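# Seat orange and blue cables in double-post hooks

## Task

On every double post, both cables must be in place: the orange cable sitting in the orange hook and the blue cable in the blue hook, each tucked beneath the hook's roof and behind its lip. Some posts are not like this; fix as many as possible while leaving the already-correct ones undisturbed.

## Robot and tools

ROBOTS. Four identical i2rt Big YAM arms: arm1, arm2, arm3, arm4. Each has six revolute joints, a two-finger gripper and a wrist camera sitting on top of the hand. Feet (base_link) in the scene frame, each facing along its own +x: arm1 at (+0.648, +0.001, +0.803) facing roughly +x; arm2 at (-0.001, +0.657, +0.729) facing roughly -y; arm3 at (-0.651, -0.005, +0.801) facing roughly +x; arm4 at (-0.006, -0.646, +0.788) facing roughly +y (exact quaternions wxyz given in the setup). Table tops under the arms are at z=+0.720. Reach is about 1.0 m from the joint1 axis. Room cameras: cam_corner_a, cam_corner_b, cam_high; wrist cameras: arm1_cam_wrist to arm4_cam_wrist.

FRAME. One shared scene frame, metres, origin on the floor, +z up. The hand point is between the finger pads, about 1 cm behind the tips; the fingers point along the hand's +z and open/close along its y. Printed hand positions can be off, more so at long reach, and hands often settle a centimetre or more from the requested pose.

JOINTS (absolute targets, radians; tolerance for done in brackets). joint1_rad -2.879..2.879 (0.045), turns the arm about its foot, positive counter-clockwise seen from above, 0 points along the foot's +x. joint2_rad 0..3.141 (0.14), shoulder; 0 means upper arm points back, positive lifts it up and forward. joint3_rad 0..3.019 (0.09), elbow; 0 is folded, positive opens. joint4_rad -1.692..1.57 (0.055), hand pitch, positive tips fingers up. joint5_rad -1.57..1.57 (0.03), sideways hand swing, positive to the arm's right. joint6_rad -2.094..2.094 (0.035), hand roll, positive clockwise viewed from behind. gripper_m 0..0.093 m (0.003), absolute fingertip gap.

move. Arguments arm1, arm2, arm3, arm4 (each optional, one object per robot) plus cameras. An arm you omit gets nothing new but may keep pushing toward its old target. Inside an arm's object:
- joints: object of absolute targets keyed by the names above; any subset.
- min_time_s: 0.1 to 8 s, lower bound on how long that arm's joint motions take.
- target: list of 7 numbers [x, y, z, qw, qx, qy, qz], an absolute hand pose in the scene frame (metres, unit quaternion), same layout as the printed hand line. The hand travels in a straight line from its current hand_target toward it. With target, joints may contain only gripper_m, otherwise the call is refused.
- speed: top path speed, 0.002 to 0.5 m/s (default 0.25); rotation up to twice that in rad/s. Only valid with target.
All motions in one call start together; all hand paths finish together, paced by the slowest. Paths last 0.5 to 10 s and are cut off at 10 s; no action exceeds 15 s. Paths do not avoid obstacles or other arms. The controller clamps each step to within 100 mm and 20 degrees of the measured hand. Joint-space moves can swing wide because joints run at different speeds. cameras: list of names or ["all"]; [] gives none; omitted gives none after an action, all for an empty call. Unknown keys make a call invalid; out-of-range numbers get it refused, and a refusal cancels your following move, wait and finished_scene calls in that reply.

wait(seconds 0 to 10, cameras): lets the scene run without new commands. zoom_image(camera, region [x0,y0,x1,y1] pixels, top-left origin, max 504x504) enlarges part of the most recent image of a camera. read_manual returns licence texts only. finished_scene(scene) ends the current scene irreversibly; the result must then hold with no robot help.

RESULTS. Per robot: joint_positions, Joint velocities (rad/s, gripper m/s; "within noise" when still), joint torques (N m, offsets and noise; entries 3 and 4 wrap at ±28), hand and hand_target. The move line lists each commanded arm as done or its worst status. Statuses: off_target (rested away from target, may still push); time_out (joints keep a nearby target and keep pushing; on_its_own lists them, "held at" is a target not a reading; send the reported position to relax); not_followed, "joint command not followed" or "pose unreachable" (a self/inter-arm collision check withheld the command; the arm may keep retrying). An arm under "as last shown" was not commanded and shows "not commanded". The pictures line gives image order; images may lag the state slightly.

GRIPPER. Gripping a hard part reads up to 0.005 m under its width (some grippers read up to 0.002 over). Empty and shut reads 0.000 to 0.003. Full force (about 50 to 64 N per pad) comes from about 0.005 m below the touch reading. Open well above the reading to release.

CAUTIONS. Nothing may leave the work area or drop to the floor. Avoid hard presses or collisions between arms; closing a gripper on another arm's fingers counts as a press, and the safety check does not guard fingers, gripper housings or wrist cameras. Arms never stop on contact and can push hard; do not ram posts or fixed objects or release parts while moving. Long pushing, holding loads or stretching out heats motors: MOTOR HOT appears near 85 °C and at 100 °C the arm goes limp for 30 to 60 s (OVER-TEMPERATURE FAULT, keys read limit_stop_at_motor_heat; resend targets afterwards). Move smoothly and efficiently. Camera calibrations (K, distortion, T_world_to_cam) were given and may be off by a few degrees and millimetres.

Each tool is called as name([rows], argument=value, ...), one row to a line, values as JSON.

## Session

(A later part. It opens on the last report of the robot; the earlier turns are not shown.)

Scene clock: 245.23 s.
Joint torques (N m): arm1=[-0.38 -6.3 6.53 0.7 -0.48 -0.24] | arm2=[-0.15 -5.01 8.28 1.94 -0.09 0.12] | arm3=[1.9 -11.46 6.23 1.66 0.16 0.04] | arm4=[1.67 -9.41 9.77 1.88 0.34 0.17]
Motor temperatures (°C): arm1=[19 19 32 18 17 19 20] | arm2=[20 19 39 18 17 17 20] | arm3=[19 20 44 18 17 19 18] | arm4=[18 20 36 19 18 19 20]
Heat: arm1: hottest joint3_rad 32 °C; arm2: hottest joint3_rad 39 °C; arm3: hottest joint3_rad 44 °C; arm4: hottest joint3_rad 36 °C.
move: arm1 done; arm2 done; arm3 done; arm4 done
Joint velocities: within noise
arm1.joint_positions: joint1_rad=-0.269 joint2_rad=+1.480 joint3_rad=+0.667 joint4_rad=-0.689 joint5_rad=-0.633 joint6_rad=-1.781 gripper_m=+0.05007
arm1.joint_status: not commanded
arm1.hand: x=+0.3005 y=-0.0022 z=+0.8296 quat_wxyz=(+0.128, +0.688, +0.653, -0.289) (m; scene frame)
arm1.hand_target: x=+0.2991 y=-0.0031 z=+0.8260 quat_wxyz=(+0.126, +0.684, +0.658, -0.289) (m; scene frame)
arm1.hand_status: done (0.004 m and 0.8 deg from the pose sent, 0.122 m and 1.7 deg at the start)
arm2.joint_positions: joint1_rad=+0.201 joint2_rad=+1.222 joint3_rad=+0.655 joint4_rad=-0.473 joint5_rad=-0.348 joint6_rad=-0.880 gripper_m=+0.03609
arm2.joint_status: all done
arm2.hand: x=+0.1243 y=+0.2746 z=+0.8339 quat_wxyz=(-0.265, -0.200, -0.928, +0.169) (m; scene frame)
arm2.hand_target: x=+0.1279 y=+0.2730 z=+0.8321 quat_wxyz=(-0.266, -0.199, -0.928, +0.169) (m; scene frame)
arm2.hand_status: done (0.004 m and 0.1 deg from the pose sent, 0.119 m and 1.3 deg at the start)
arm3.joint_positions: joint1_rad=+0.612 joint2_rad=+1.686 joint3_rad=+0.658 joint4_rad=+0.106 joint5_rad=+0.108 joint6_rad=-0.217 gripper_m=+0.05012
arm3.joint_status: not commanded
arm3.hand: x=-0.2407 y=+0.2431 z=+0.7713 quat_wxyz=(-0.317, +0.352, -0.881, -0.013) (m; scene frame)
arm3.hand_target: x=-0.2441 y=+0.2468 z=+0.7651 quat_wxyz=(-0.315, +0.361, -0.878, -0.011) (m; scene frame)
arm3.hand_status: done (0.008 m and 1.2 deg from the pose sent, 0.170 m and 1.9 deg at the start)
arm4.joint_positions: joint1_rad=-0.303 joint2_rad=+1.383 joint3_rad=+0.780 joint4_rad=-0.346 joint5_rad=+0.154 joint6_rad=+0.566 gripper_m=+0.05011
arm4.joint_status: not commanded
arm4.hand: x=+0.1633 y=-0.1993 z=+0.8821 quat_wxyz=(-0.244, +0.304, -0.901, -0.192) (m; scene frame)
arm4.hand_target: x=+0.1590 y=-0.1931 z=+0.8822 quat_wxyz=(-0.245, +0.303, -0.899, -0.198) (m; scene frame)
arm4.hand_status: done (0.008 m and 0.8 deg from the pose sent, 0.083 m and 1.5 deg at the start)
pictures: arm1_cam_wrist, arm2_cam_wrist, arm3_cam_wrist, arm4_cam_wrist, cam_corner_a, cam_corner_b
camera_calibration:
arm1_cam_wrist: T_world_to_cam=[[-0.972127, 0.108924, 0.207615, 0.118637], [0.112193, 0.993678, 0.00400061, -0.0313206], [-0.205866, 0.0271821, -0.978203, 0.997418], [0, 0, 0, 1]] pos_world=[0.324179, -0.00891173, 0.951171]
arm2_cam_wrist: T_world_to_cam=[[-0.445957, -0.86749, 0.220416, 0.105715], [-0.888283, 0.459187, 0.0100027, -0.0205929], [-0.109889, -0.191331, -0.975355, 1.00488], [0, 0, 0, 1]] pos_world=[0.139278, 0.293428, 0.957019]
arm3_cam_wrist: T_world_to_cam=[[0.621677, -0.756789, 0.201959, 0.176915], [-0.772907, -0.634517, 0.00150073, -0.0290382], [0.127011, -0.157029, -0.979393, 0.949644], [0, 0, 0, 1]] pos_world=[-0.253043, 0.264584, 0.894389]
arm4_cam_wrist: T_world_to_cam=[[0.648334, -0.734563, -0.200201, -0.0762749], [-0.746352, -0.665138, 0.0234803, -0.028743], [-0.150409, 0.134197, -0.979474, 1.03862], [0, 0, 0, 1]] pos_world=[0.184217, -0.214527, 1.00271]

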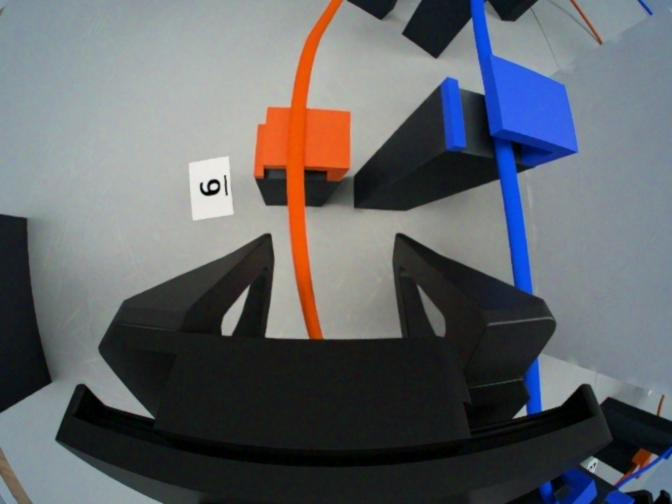

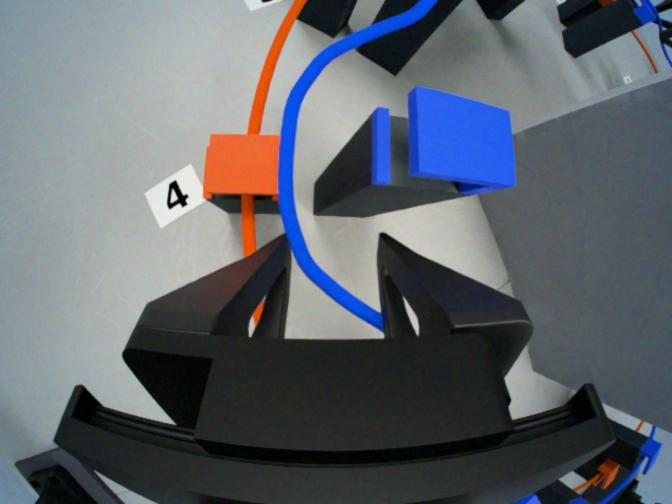

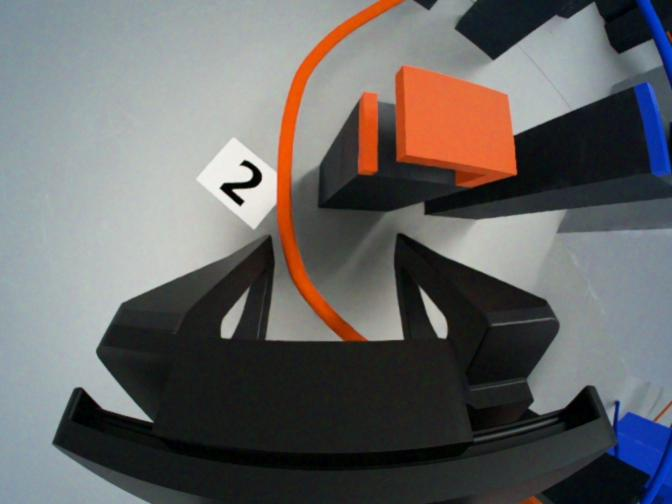

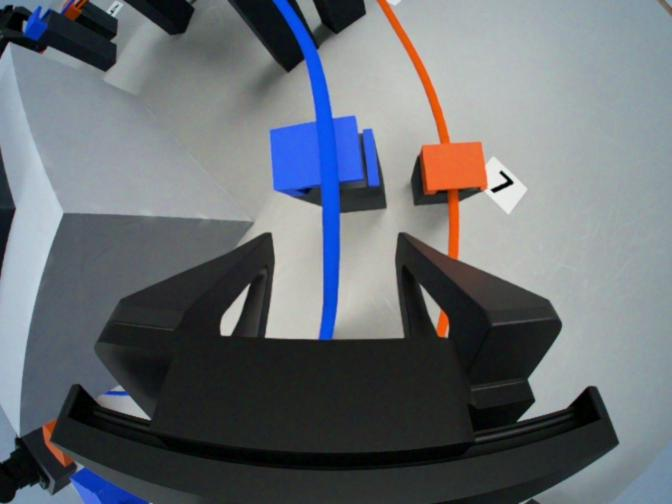

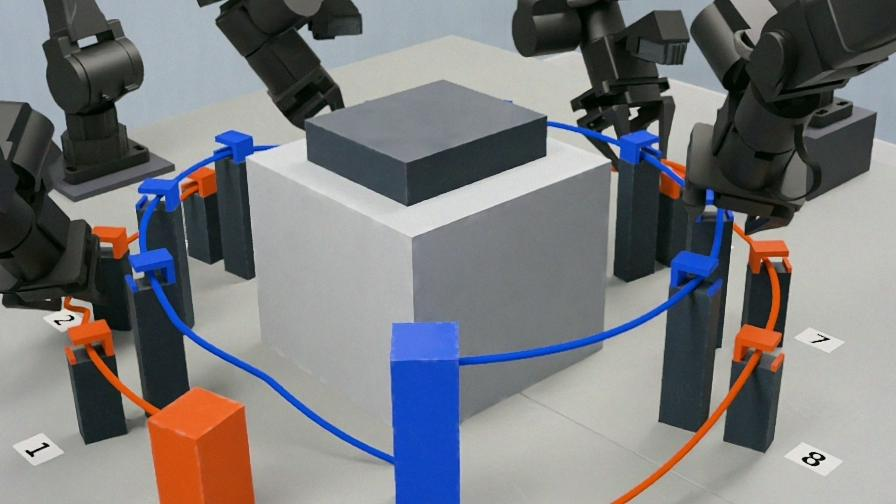

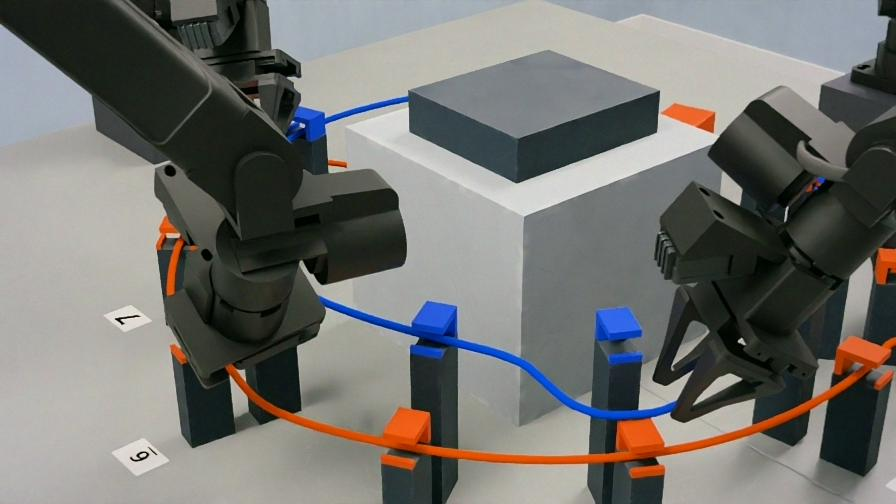

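move(arm1={"target": [0.311, -0.003, 0.826, 0.126, 0.6838, 0.658, -0.2889], "speed": 0.08, "joints": {"gripper_m": 0.003}}, arm2={"target": [0.129, 0.284, 0.827, 0.266, 0.199, 0.9279, -0.169], "speed": 0.08}, arm3={"target": [-0.2525, 0.256, 0.753, 0.315, -0.3616, 0.8775, 0.0113], "speed": 0.08}, arm4={"joints": {"gripper_m": 0.003}}, cameras=["arm1_cam_wrist", "arm2_cam_wrist", "arm3_cam_wrist", "arm4_cam_wrist", "cam_corner_a", "cam_corner_b"])

zoom_image(camera="cam_corner_a", region=[600, 120, 820, 340])

zoom_image(camera="cam_corner_b", region=[140, 200, 360, 420])

Scene clock: 282.27 s.
Joint torques (N m): arm1=[-1.26 -7.36 6.06 0.47 -0.51 -0.26] | arm2=[-0.21 -5.89 7.91 1.94 -0.08 0.12] | arm3=[1.96 -11.4 5.37 1.68 0.19 0.28] | arm4=[1.67 -9.29 9.7 1.89 0.31 0.17]
Motor temperatures (°C): arm1=[19 19 31 18 17 19 20] | arm2=[20 19 37 18 17 17 20] | arm3=[19 20 39 18 17 19 18] | arm4=[18 20 34 19 19 19 20]
Heat: arm1: hottest joint3_rad 31 °C; arm2: hottest joint3_rad 37 °C; arm3: hottest joint3_rad 39 °C; arm4: hottest joint3_rad 34 °C.
move: arm1 done; arm2 done; arm3 off_target; arm4 done
Joint velocities: within noise
arm1.joint_positions: joint1_rad=-0.269 joint2_rad=+1.472 joint3_rad=+0.642 joint4_rad=-0.689 joint5_rad=-0.633 joint6_rad=-1.791 gripper_m=+0.00452
arm1.joint_status: all done
arm1.hand: x=+0.3115 y=-0.0055 z=+0.8250 quat_wxyz=(+0.134, +0.687, +0.655, -0.286) (m; scene frame)
arm1.hand_target: x=+0.3109 y=-0.0030 z=+0.8260 quat_wxyz=(+0.126, +0.684, +0.658, -0.289) (m; scene frame)
arm1.hand_status: done (0.003 m and 1.1 deg from the pose sent, 0.011 m and 0.8 deg at the start)
arm2.joint_positions: joint1_rad=+0.210 joint2_rad=+1.215 joint3_rad=+0.625 joint4_rad=-0.457 joint5_rad=-0.343 joint6_rad=-0.872 gripper_m=+0.03609
arm2.joint_status: not commanded
arm2.hand: x=+0.1256 y=+0.2845 z=+0.8246 quat_wxyz=(-0.263, -0.201, -0.929, +0.164) (m; scene frame)
arm2.hand_target: x=+0.1289 y=+0.2840 z=+0.8269 quat_wxyz=(-0.266, -0.199, -0.928, +0.169) (m; scene frame)
arm2.hand_status: done (0.004 m and 0.7 deg from the pose sent, 0.013 m and 0.1 deg at the start)
arm3.joint_positions: joint1_rad=+0.645 joint2_rad=+1.716 joint3_rad=+0.658 joint4_rad=+0.145 joint5_rad=+0.127 joint6_rad=-0.217 gripper_m=+0.05012
arm3.joint_status: not commanded
arm3.hand: x=-0.2454 y=+0.2554 z=+0.7637 quat_wxyz=(-0.322, +0.363, -0.874, -0.010) (m; scene frame)
arm3.hand_target: x=-0.2526 y=+0.2557 z=+0.7533 quat_wxyz=(-0.315, +0.362, -0.877, -0.011) (m; scene frame)
arm3.hand_status: off_target (0.013 m and 0.9 deg from the pose sent, 0.025 m and 1.2 deg at the start)
arm4.joint_positions: joint1_rad=-0.303 joint2_rad=+1.383 joint3_rad=+0.780 joint4_rad=-0.345 joint5_rad=+0.154 joint6_rad=+0.566 gripper_m=+0.00452
arm4.joint_status: all done
arm4.hand: x=+0.1632 y=-0.1991 z=+0.8822 quat_wxyz=(-0.244, +0.304, -0.901, -0.192) (m; scene frame)
arm4.hand_target: x=+0.1589 y=-0.1930 z=+0.8822 quat_wxyz=(-0.245, +0.303, -0.899, -0.198) (m; scene frame)
arm4.hand_status: not commanded
pictures: arm1_cam_wrist, arm2_cam_wrist, arm3_cam_wrist, arm4_cam_wrist, cam_corner_a, cam_corner_b
camera_calibration:
arm1_cam_wrist: T_world_to_cam=[[-0.975184, 0.101313, 0.196854, 0.140391], [0.103868, 0.994588, 0.00267194, -0.0255519], [-0.195518, 0.0230524, -0.980429, 0.99388], [0, 0, 0, 1]] pos_world=[0.333882, -0.0117211, 0.94686]
arm2_cam_wrist: T_world_to_cam=[[-0.44512, -0.870091, 0.211684, 0.124924], [-0.888467, 0.458629, 0.016883, -0.0293992], [-0.111774, -0.18056, -0.977192, 0.996589], [0, 0, 0, 1]] pos_world=[0.140879, 0.302122, 0.947911]
arm3_cam_wrist: T_world_to_cam=[[0.634622, -0.74165, 0.217279, 0.178261], [-0.758961, -0.651111, -0.00571757, -0.011689], [0.145713, -0.161278, -0.976093, 0.947953], [0, 0, 0, 1]] pos_world=[-0.260129, 0.277481, 0.886491]
arm4_cam_wrist: T_world_to_cam=[[0.648665, -0.734226, -0.200362, -0.0759431], [-0.746084, -0.66545, 0.0231176, -0.0285051], [-0.150305, 0.134492, -0.979449, 1.03871], [0, 0, 0, 1]] pos_world=[0.184118, -0.214426, 1.00281]

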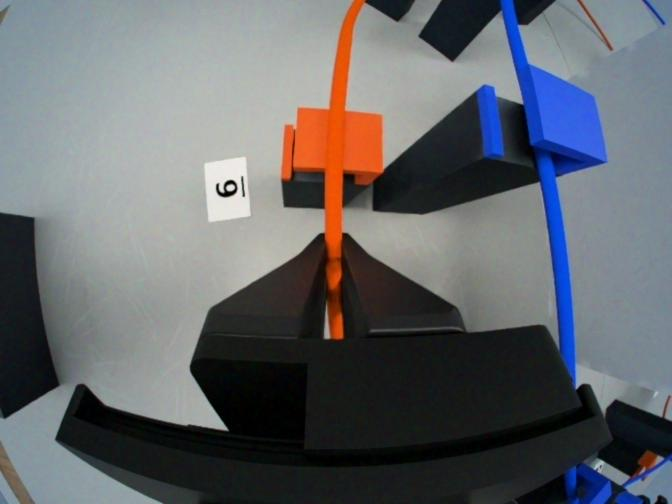

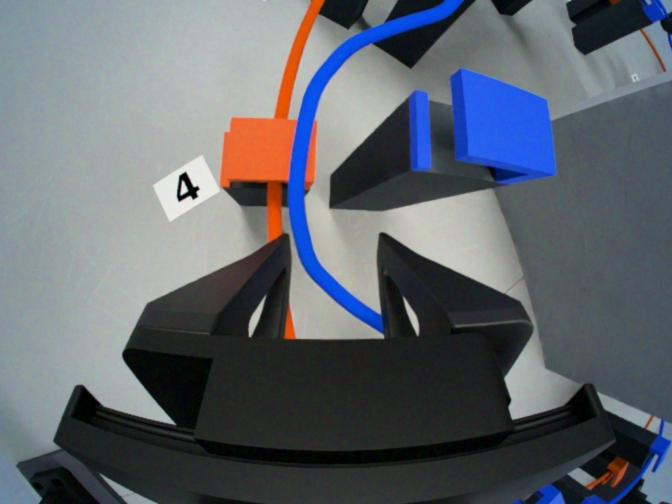

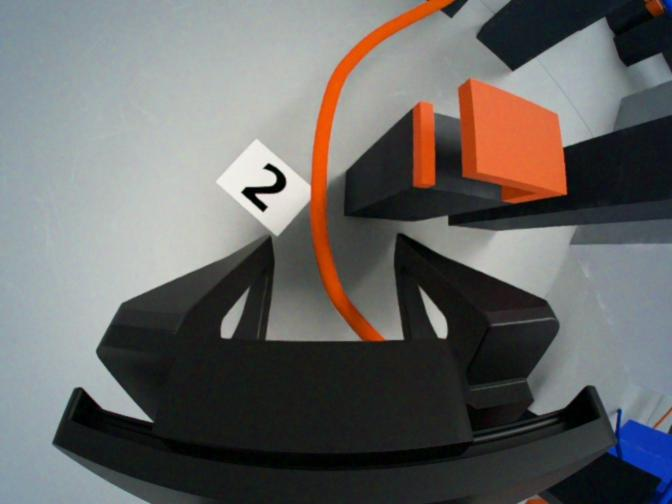

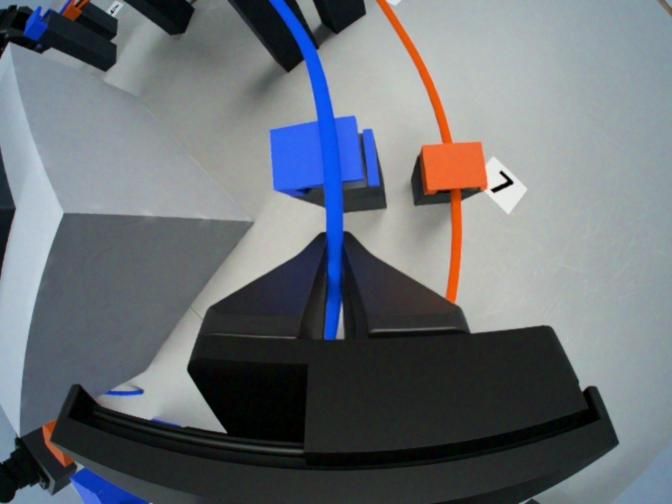

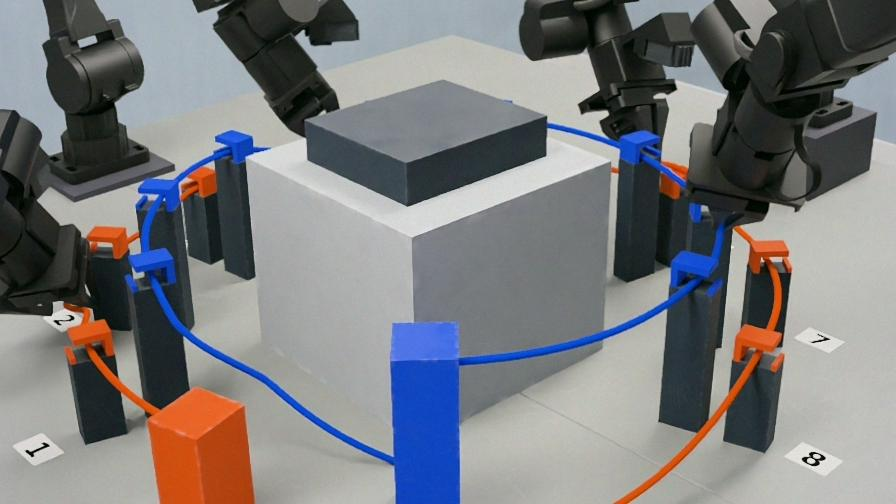

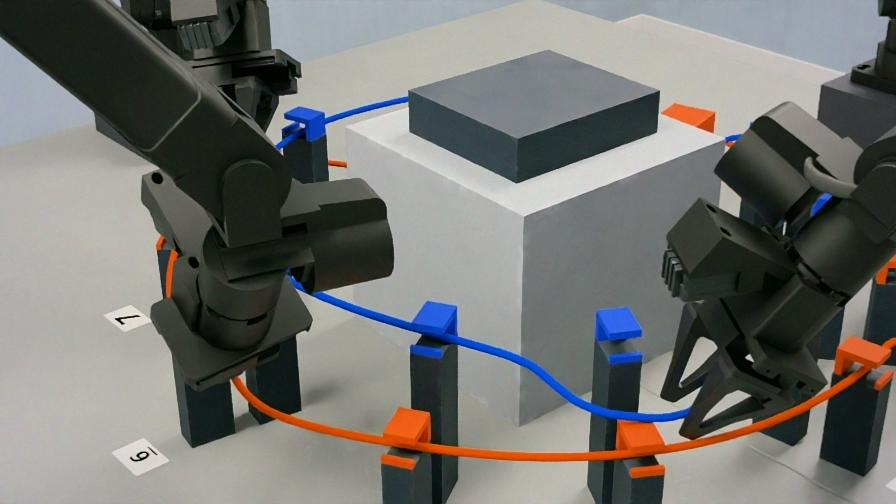

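Scaled by 2.291 from the camera's 896x504 image, which has a finer 1280x720 frame.

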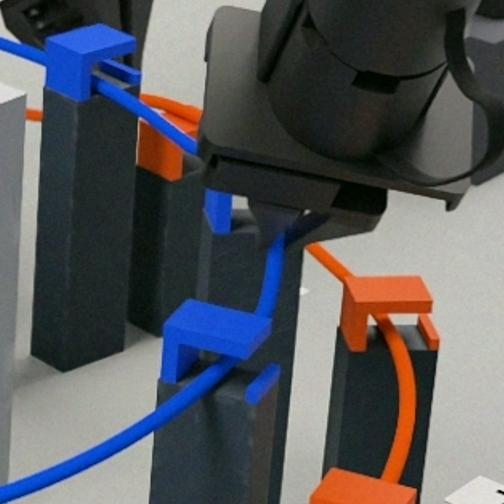

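Scaled by 2.291 from the camera's 896x504 image, which has a finer 1280x720 frame.

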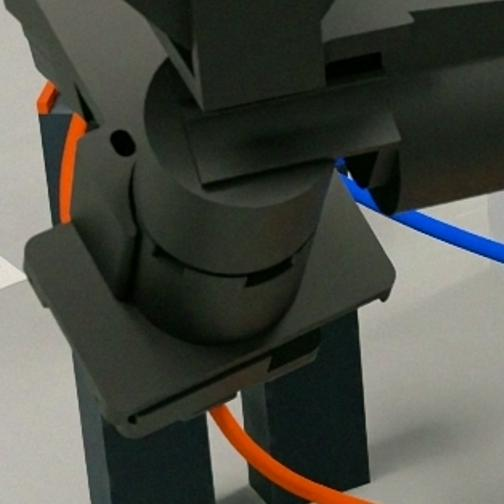

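move(arm1={"target": [0.339, -0.003, 0.830, 0.126, 0.6838, 0.658, -0.2889], "speed": 0.06}, arm2={"joints": {"gripper_m": 0.003}}, arm3={"joints": {"joint2_rad": 1.755, "joint3_rad": 0.658}}, arm4={"target": [0.179, -0.211, 0.886, 0.2452, -0.3028, 0.8995, 0.1981], "speed": 0.06}, cameras=["arm1_cam_wrist", "arm2_cam_wrist", "arm3_cam_wrist", "arm4_cam_wrist", "cam_corner_a", "cam_corner_b"])

zoom_image(camera="cam_corner_b", region=[580, 260, 800, 460])

zoom_image(camera="cam_corner_b", region=[140, 200, 360, 420])

zoom_image(camera="cam_corner_a", region=[600, 120, 820, 340])

Scene clock: 311.00 s.
Joint torques (N m): arm1=[-1.32 -6.42 6.19 -0.4 -0.59 -0.28] | arm2=[-0.21 -6.07 7.88 1.87 -0.09 0.14] | arm3=[1.9 -11.52 5.93 1.68 0.19 0.29] | arm4=[-0.85 -10.4 9.48 1.59 0.06 -0.11]
Motor temperatures (°C): arm1=[19 19 30 18 17 19 21] | arm2=[20 19 35 18 17 17 20] | arm3=[19 21 37 18 17 19 18] | arm4=[18 20 34 19 19 19 21]
Heat: arm1: hottest joint3_rad 30 °C; arm2: hottest joint3_rad 35 °C; arm3: hottest joint3_rad 37 °C; arm4: hottest joint3_rad 34 °C.
move: arm1 done; arm2 done; arm3 done; arm4 done
Joint velocities: within noise
arm1.joint_positions: joint1_rad=-0.296 joint2_rad=+1.398 joint3_rad=+0.579 joint4_rad=-0.701 joint5_rad=-0.633 joint6_rad=-1.826 gripper_m=+0.00452
arm1.joint_status: not commanded
arm1.hand: x=+0.3356 y=-0.0044 z=+0.8289 quat_wxyz=(+0.125, +0.684, +0.658, -0.289) (m; scene frame)
arm1.hand_target: x=+0.3390 y=-0.0031 z=+0.8299 quat_wxyz=(+0.126, +0.684, +0.658, -0.289) (m; scene frame)
arm1.hand_status: done (0.004 m and 0.1 deg from the pose sent, 0.028 m and 1.1 deg at the start)
arm2.joint_positions: joint1_rad=+0.212 joint2_rad=+1.215 joint3_rad=+0.625 joint4_rad=-0.457 joint5_rad=-0.343 joint6_rad=-0.872 gripper_m=+0.00515
arm2.joint_status: all done
arm2.hand: x=+0.1260 y=+0.2847 z=+0.8245 quat_wxyz=(-0.263, -0.200, -0.929, +0.164) (m; scene frame)
arm2.hand_target: x=+0.1290 y=+0.2841 z=+0.8269 quat_wxyz=(-0.266, -0.199, -0.928, +0.169) (m; scene frame)
arm2.hand_status: not commanded
arm3.joint_positions: joint1_rad=+0.645 joint2_rad=+1.736 joint3_rad=+0.658 joint4_rad=+0.145 joint5_rad=+0.127 joint6_rad=-0.217 gripper_m=+0.05012
arm3.joint_status: all done
arm3.hand: x=-0.2482 y=+0.2536 z=+0.7548 quat_wxyz=(-0.313, +0.364, -0.877, -0.008) (m; scene frame)
arm3.hand_target: x=-0.2513 y=+0.2568 z=+0.7480 quat_wxyz=(-0.311, +0.362, -0.879, -0.010) (m; scene frame)
arm3.hand_status: not commanded
arm4.joint_positions: joint1_rad=-0.341 joint2_rad=+1.366 joint3_rad=+0.759 joint4_rad=-0.343 joint5_rad=+0.120 joint6_rad=+0.542 gripper_m=+0.00452
arm4.joint_status: not commanded
arm4.hand: x=+0.1720 y=-0.2109 z=+0.8797 quat_wxyz=(-0.237, +0.303, -0.902, -0.194) (m; scene frame)
arm4.hand_target: x=+0.1789 y=-0.2110 z=+0.8861 quat_wxyz=(-0.245, +0.303, -0.899, -0.198) (m; scene frame)
arm4.hand_status: done (0.009 m and 1.1 deg from the pose sent, 0.020 m and 0.8 deg at the start)
pictures: arm1_cam_wrist, arm2_cam_wrist, arm3_cam_wrist, arm4_cam_wrist, cam_corner_a, cam_corner_b
camera_calibration:
arm1_cam_wrist: T_world_to_cam=[[-0.971457, 0.0984234, 0.215831, 0.146102], [0.102563, 0.994694, 0.00803559, -0.0331439], [-0.213895, 0.0299425, -0.976398, 1.00528], [0, 0, 0, 1]] pos_world=[0.360356, -0.0115124, 0.950283]
arm2_cam_wrist: T_world_to_cam=[[-0.444221, -0.870499, 0.211896, 0.12496], [-0.888906, 0.457771, 0.0170771, -0.0290375], [-0.111865, -0.18077, -0.977143, 0.996573], [0, 0, 0, 1]] pos_world=[0.14118, 0.30222, 0.947812]
arm3_cam_wrist: T_world_to_cam=[[0.638199, -0.739073, 0.215578, 0.182138], [-0.758762, -0.651225, 0.0136284, -0.0295004], [0.130317, -0.17227, -0.976392, 0.93852], [0, 0, 0, 1]] pos_world=[-0.260929, 0.277081, 0.8775]
arm4_cam_wrist: T_world_to_cam=[[0.646087, -0.734026, -0.20923, -0.0824653], [-0.745259, -0.665871, 0.0347203, -0.0401315], [-0.164806, 0.133498, -0.97725, 1.03952], [0, 0, 0, 1]] pos_world=[0.19469, -0.226028, 1.00001]

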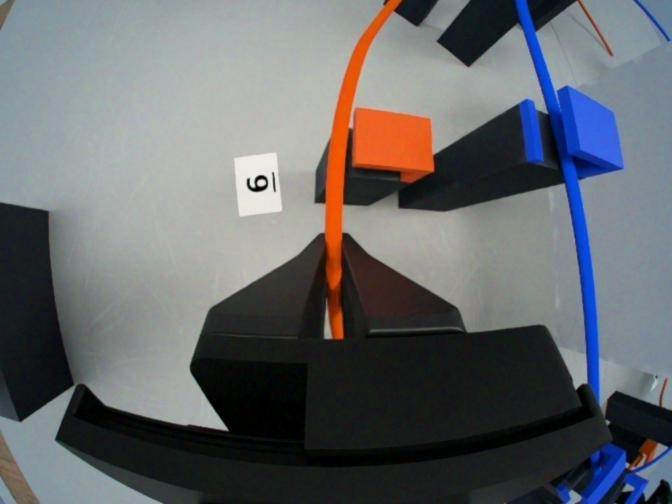

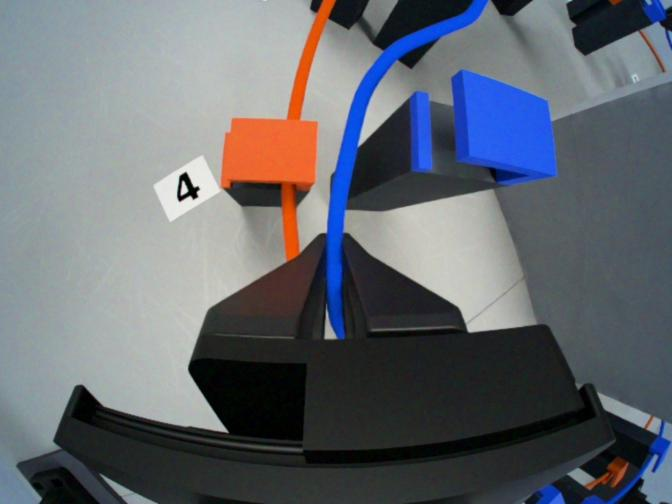

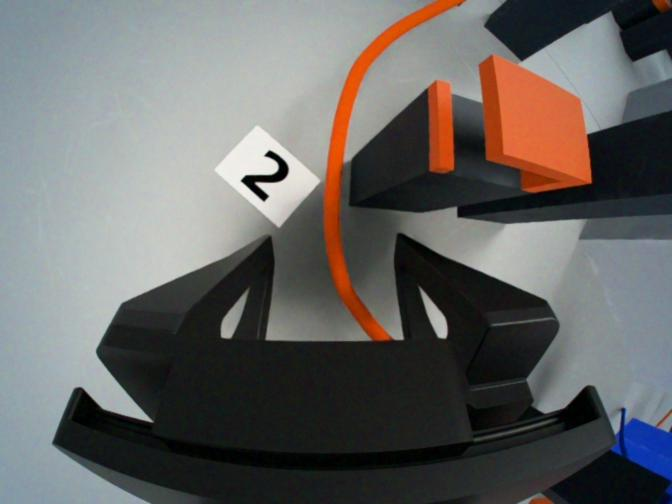

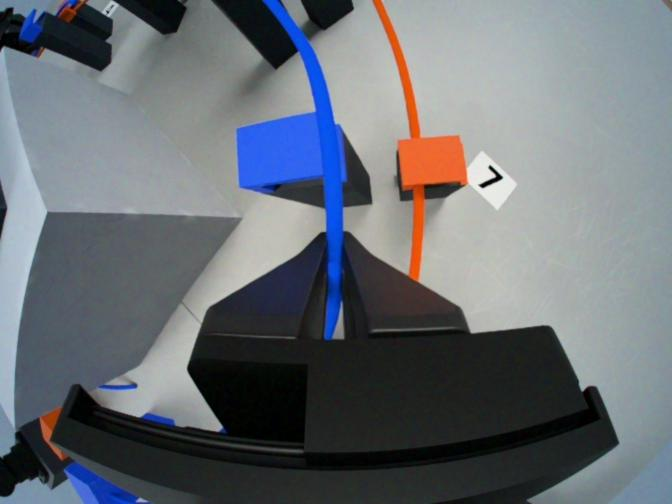

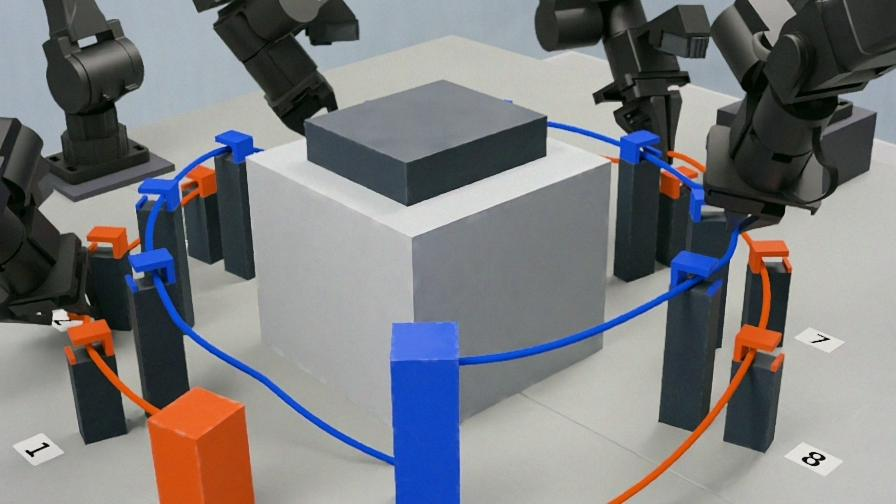

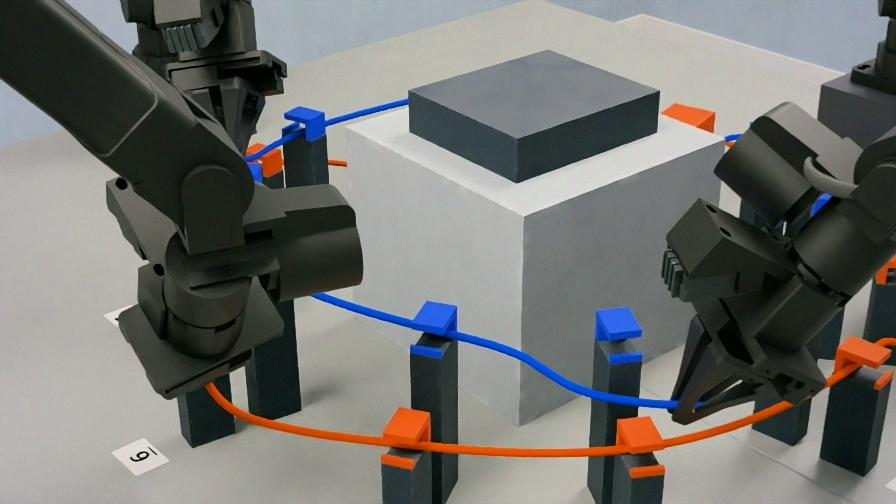

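Scaled by 2.291 from the camera's 896x504 image, which has a finer 1280x720 frame.

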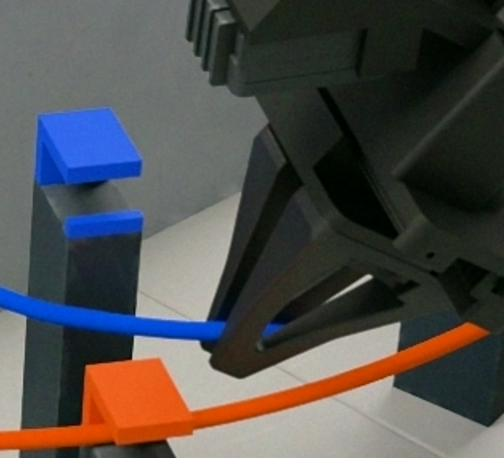

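Scaled by 2.291 from the camera's 896x504 image, which has a finer 1280x720 frame.

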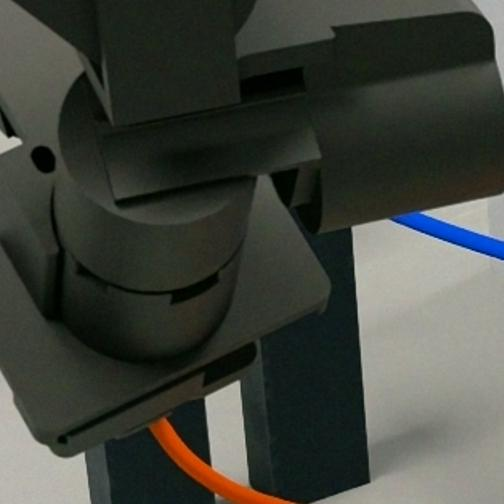

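Scaled by 2.291 from the camera's 896x504 image, which has a finer 1280x720 frame.

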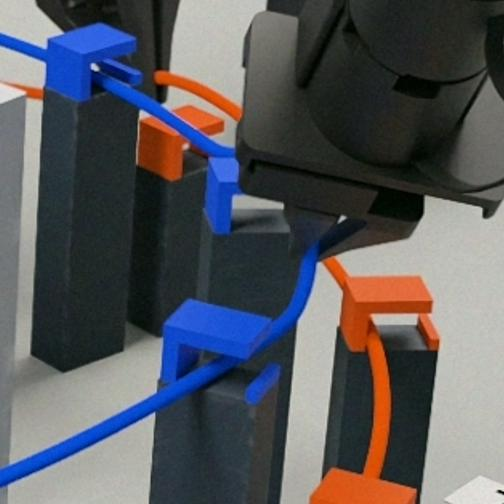

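move(arm1={"target": [0.343, -0.003, 0.812, 0.126, 0.6838, 0.658, -0.2889], "speed": 0.05}, arm2={"target": [0.129, 0.284, 0.857, 0.266, 0.199, 0.9279, -0.169], "speed": 0.05}, arm3={"joints": {"gripper_m": 0.003}}, arm4={"target": [0.190, -0.220, 0.888, 0.2452, -0.3028, 0.8995, 0.1981], "speed": 0.05}, cameras=["arm1_cam_wrist", "arm2_cam_wrist", "arm3_cam_wrist", "arm4_cam_wrist", "cam_corner_a", "cam_corner_b"])

zoom_image(camera="cam_corner_b", region=[580, 260, 800, 460])

zoom_image(camera="arm1_cam_wrist", region=[270, 70, 470, 270])

zoom_image(camera="arm4_cam_wrist", region=[200, 70, 400, 270])

zoom_image(camera="cam_corner_a", region=[20, 180, 200, 360])

Scene clock: 337.40 s.
Joint torques (N m): arm1=[-1.26 -5.01 5.71 0.53 -0.59 -0.25] | arm2=[-0.38 -5.3 11.51 1.22 -0.1 0.15] | arm3=[1.9 -11.58 5.93 1.65 0.11 0.29] | arm4=[-1.61 -10.58 9.62 1.47 0.42 -0.16]
Motor temperatures (°C): arm1=[19 19 30 18 17 19 22] | arm2=[20 19 35 18 17 17 21] | arm3=[19 21 36 18 17 19 18] | arm4=[18 21 34 19 19 19 22]
Heat: arm1: hottest joint3_rad 30 °C; arm2: hottest joint3_rad 35 °C; arm3: hottest joint3_rad 36 °C; arm4: hottest joint3_rad 34 °C.
move: arm1 done; arm2 off_target; arm3 done; arm4 off_target
Joint velocities: within noise
arm1.joint_positions: joint1_rad=-0.302 joint2_rad=+1.420 joint3_rad=+0.553 joint4_rad=-0.659 joint5_rad=-0.633 joint6_rad=-1.834 gripper_m=+0.00452
arm1.joint_status: not commanded
arm1.hand: x=+0.3416 y=-0.0045 z=+0.8164 quat_wxyz=(+0.126, +0.684, +0.658, -0.289) (m; scene frame)
arm1.hand_target: x=+0.3430 y=-0.0030 z=+0.8121 quat_wxyz=(+0.126, +0.684, +0.658, -0.289) (m; scene frame)
arm1.hand_status: done (0.005 m and 0.1 deg from the pose sent, 0.019 m and 0.1 deg at the start)
arm2.joint_positions: joint1_rad=+0.213 joint2_rad=+1.160 joint3_rad=+0.630 joint4_rad=-0.539 joint5_rad=-0.343 joint6_rad=-0.872 gripper_m=+0.00515
arm2.joint_status: not commanded
arm2.hand: x=+0.1242 y=+0.2978 z=+0.8372 quat_wxyz=(-0.260, -0.202, -0.932, +0.154) (m; scene frame)
arm2.hand_target: x=+0.1289 y=+0.2847 z=+0.8571 quat_wxyz=(-0.266, -0.199, -0.928, +0.169) (m; scene frame)
arm2.hand_status: off_target (0.025 m and 1.9 deg from the pose sent, 0.033 m and 0.7 deg at the start)
arm3.joint_positions: joint1_rad=+0.645 joint2_rad=+1.736 joint3_rad=+0.658 joint4_rad=+0.145 joint5_rad=+0.129 joint6_rad=-0.217 gripper_m=+0.00439
arm3.joint_status: all done
arm3.hand: x=-0.2480 y=+0.2533 z=+0.7549 quat_wxyz=(-0.313, +0.364, -0.877, -0.007) (m; scene frame)
arm3.hand_target: x=-0.2512 y=+0.2568 z=+0.7480 quat_wxyz=(-0.311, +0.362, -0.879, -0.010) (m; scene frame)
arm3.hand_status: not commanded
arm4.joint_positions: joint1_rad=-0.367 joint2_rad=+1.355 joint3_rad=+0.748 joint4_rad=-0.343 joint5_rad=+0.090 joint6_rad=+0.515 gripper_m=+0.00452
arm4.joint_status: not commanded
arm4.hand: x=+0.1771 y=-0.2174 z=+0.8796 quat_wxyz=(-0.232, +0.308, -0.901, -0.197) (m; scene frame)
arm4.hand_target: x=+0.1898 y=-0.2201 z=+0.8879 quat_wxyz=(-0.245, +0.303, -0.899, -0.198) (m; scene frame)
arm4.hand_status: off_target (0.016 m and 1.7 deg from the pose sent, 0.022 m and 1.1 deg at the start)
pictures: arm1_cam_wrist, arm2_cam_wrist, arm3_cam_wrist, arm4_cam_wrist, cam_corner_a, cam_corner_b
camera_calibration:
arm1_cam_wrist: T_world_to_cam=[[-0.971747, 0.0983751, 0.214545, 0.15564], [0.102484, 0.994702, 0.00808628, -0.0335481], [-0.212612, 0.0298453, -0.976681, 0.994186], [0, 0, 0, 1]] pos_world=[0.366057, -0.0116125, 0.937882]
arm2_cam_wrist: T_world_to_cam=[[-0.441924, -0.875509, 0.195413, 0.14802], [-0.88962, 0.455721, 0.0299008, -0.0468842], [-0.115232, -0.16063, -0.980265, 1.00822], [0, 0, 0, 1]] pos_world=[0.139884, 0.312909, 0.960797]
arm3_cam_wrist: T_world_to_cam=[[0.637232, -0.739473, 0.217061, 0.180558], [-0.75947, -0.650395, 0.0138609, -0.0301086], [0.130925, -0.173684, -0.97606, 0.938749], [0, 0, 0, 1]] pos_world=[-0.26083, 0.276981, 0.877501]
arm4_cam_wrist: T_world_to_cam=[[0.653914, -0.725144, -0.215783, -0.084262], [-0.735983, -0.67578, 0.040634, -0.0496278], [-0.175287, 0.132241, -0.975595, 1.04119], [0, 0, 0, 1]] pos_world=[0.201082, -0.232328, 0.999612]

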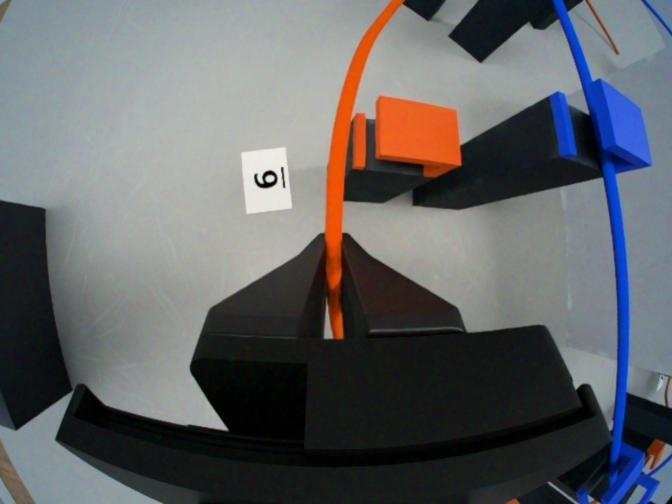

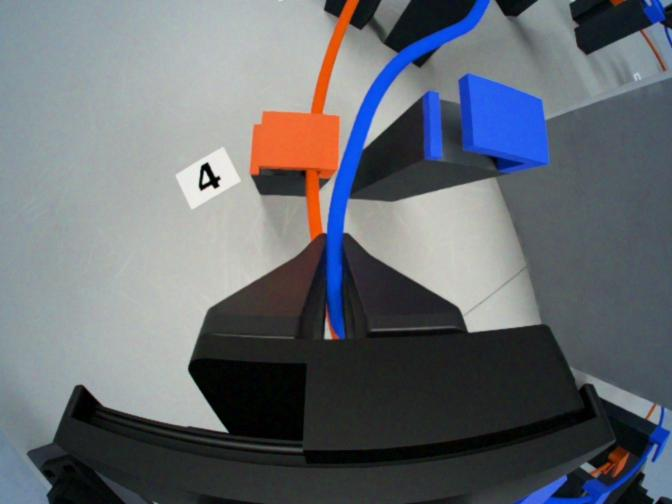

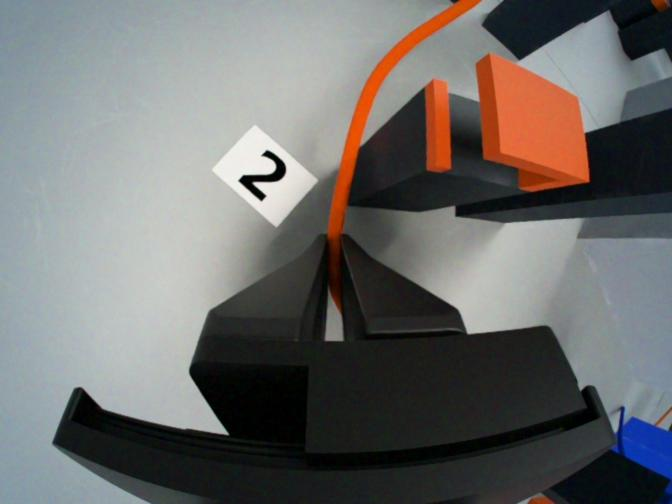

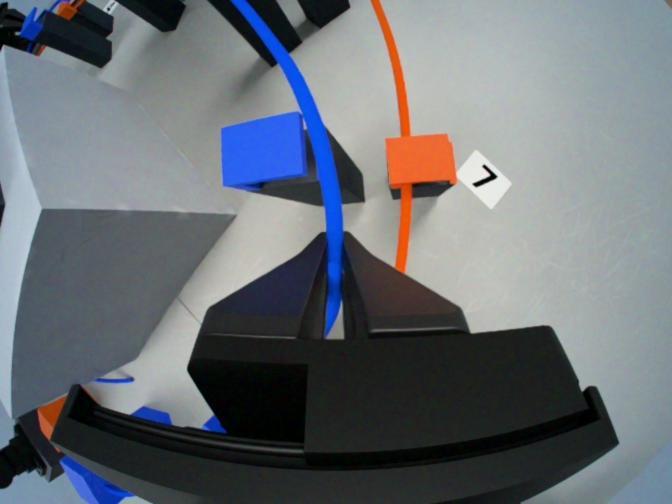

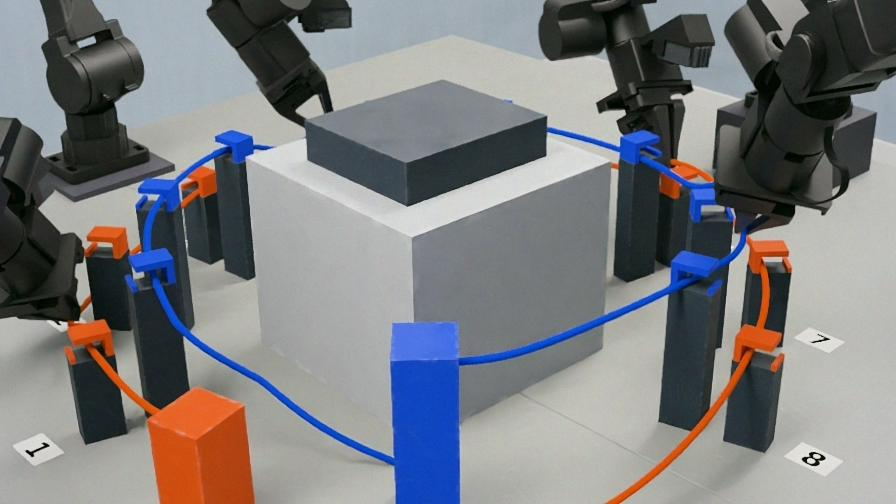

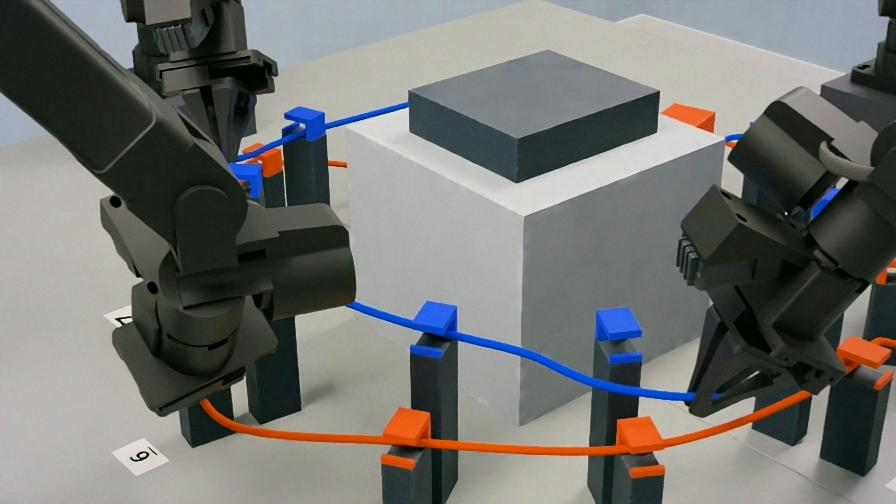

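Scaled by 2.291 from the camera's 896x504 image, which has a finer 1280x720 frame.

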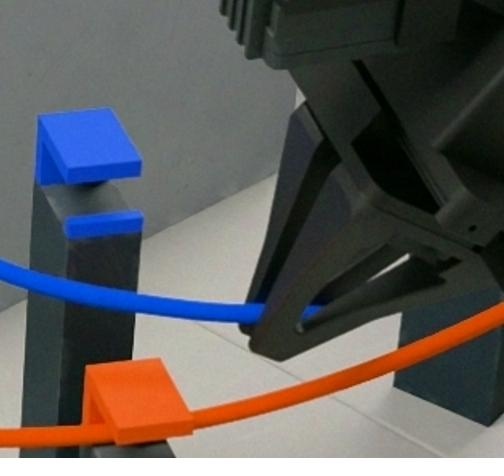

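Scaled by 2.520 from the camera's 672x504 image, which has a finer 960x720 frame.

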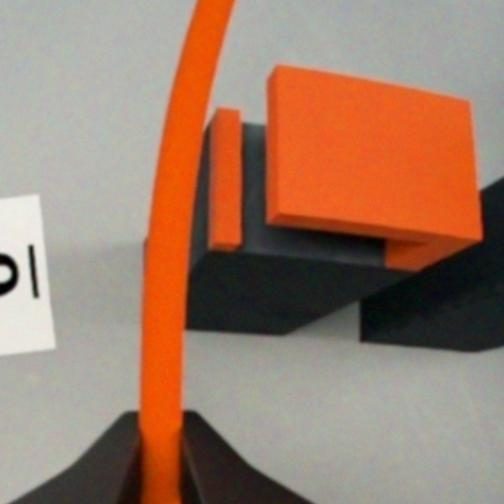

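Scaled by 2.520 from the camera's 672x504 image, which has a finer 960x720 frame.

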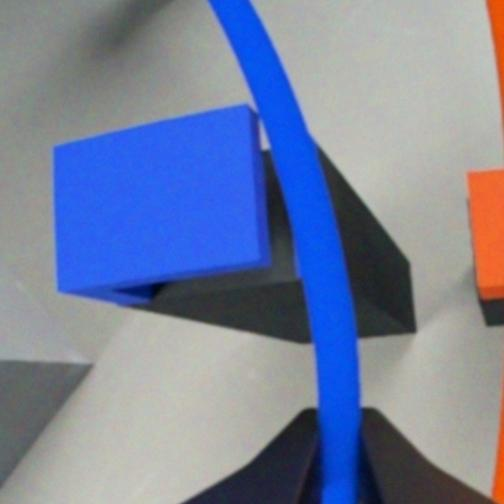

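Scaled by 2.800 from the camera's 896x504 image, which has a finer 1280x720 frame.

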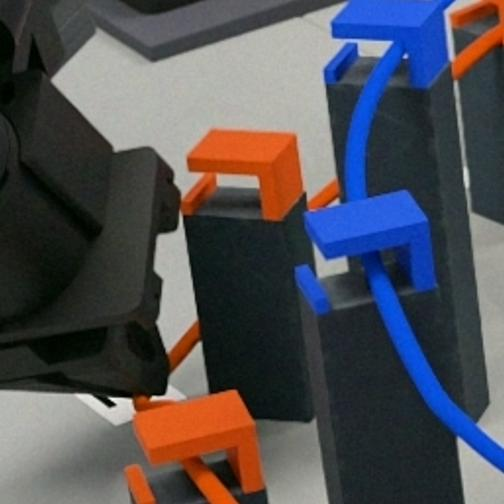

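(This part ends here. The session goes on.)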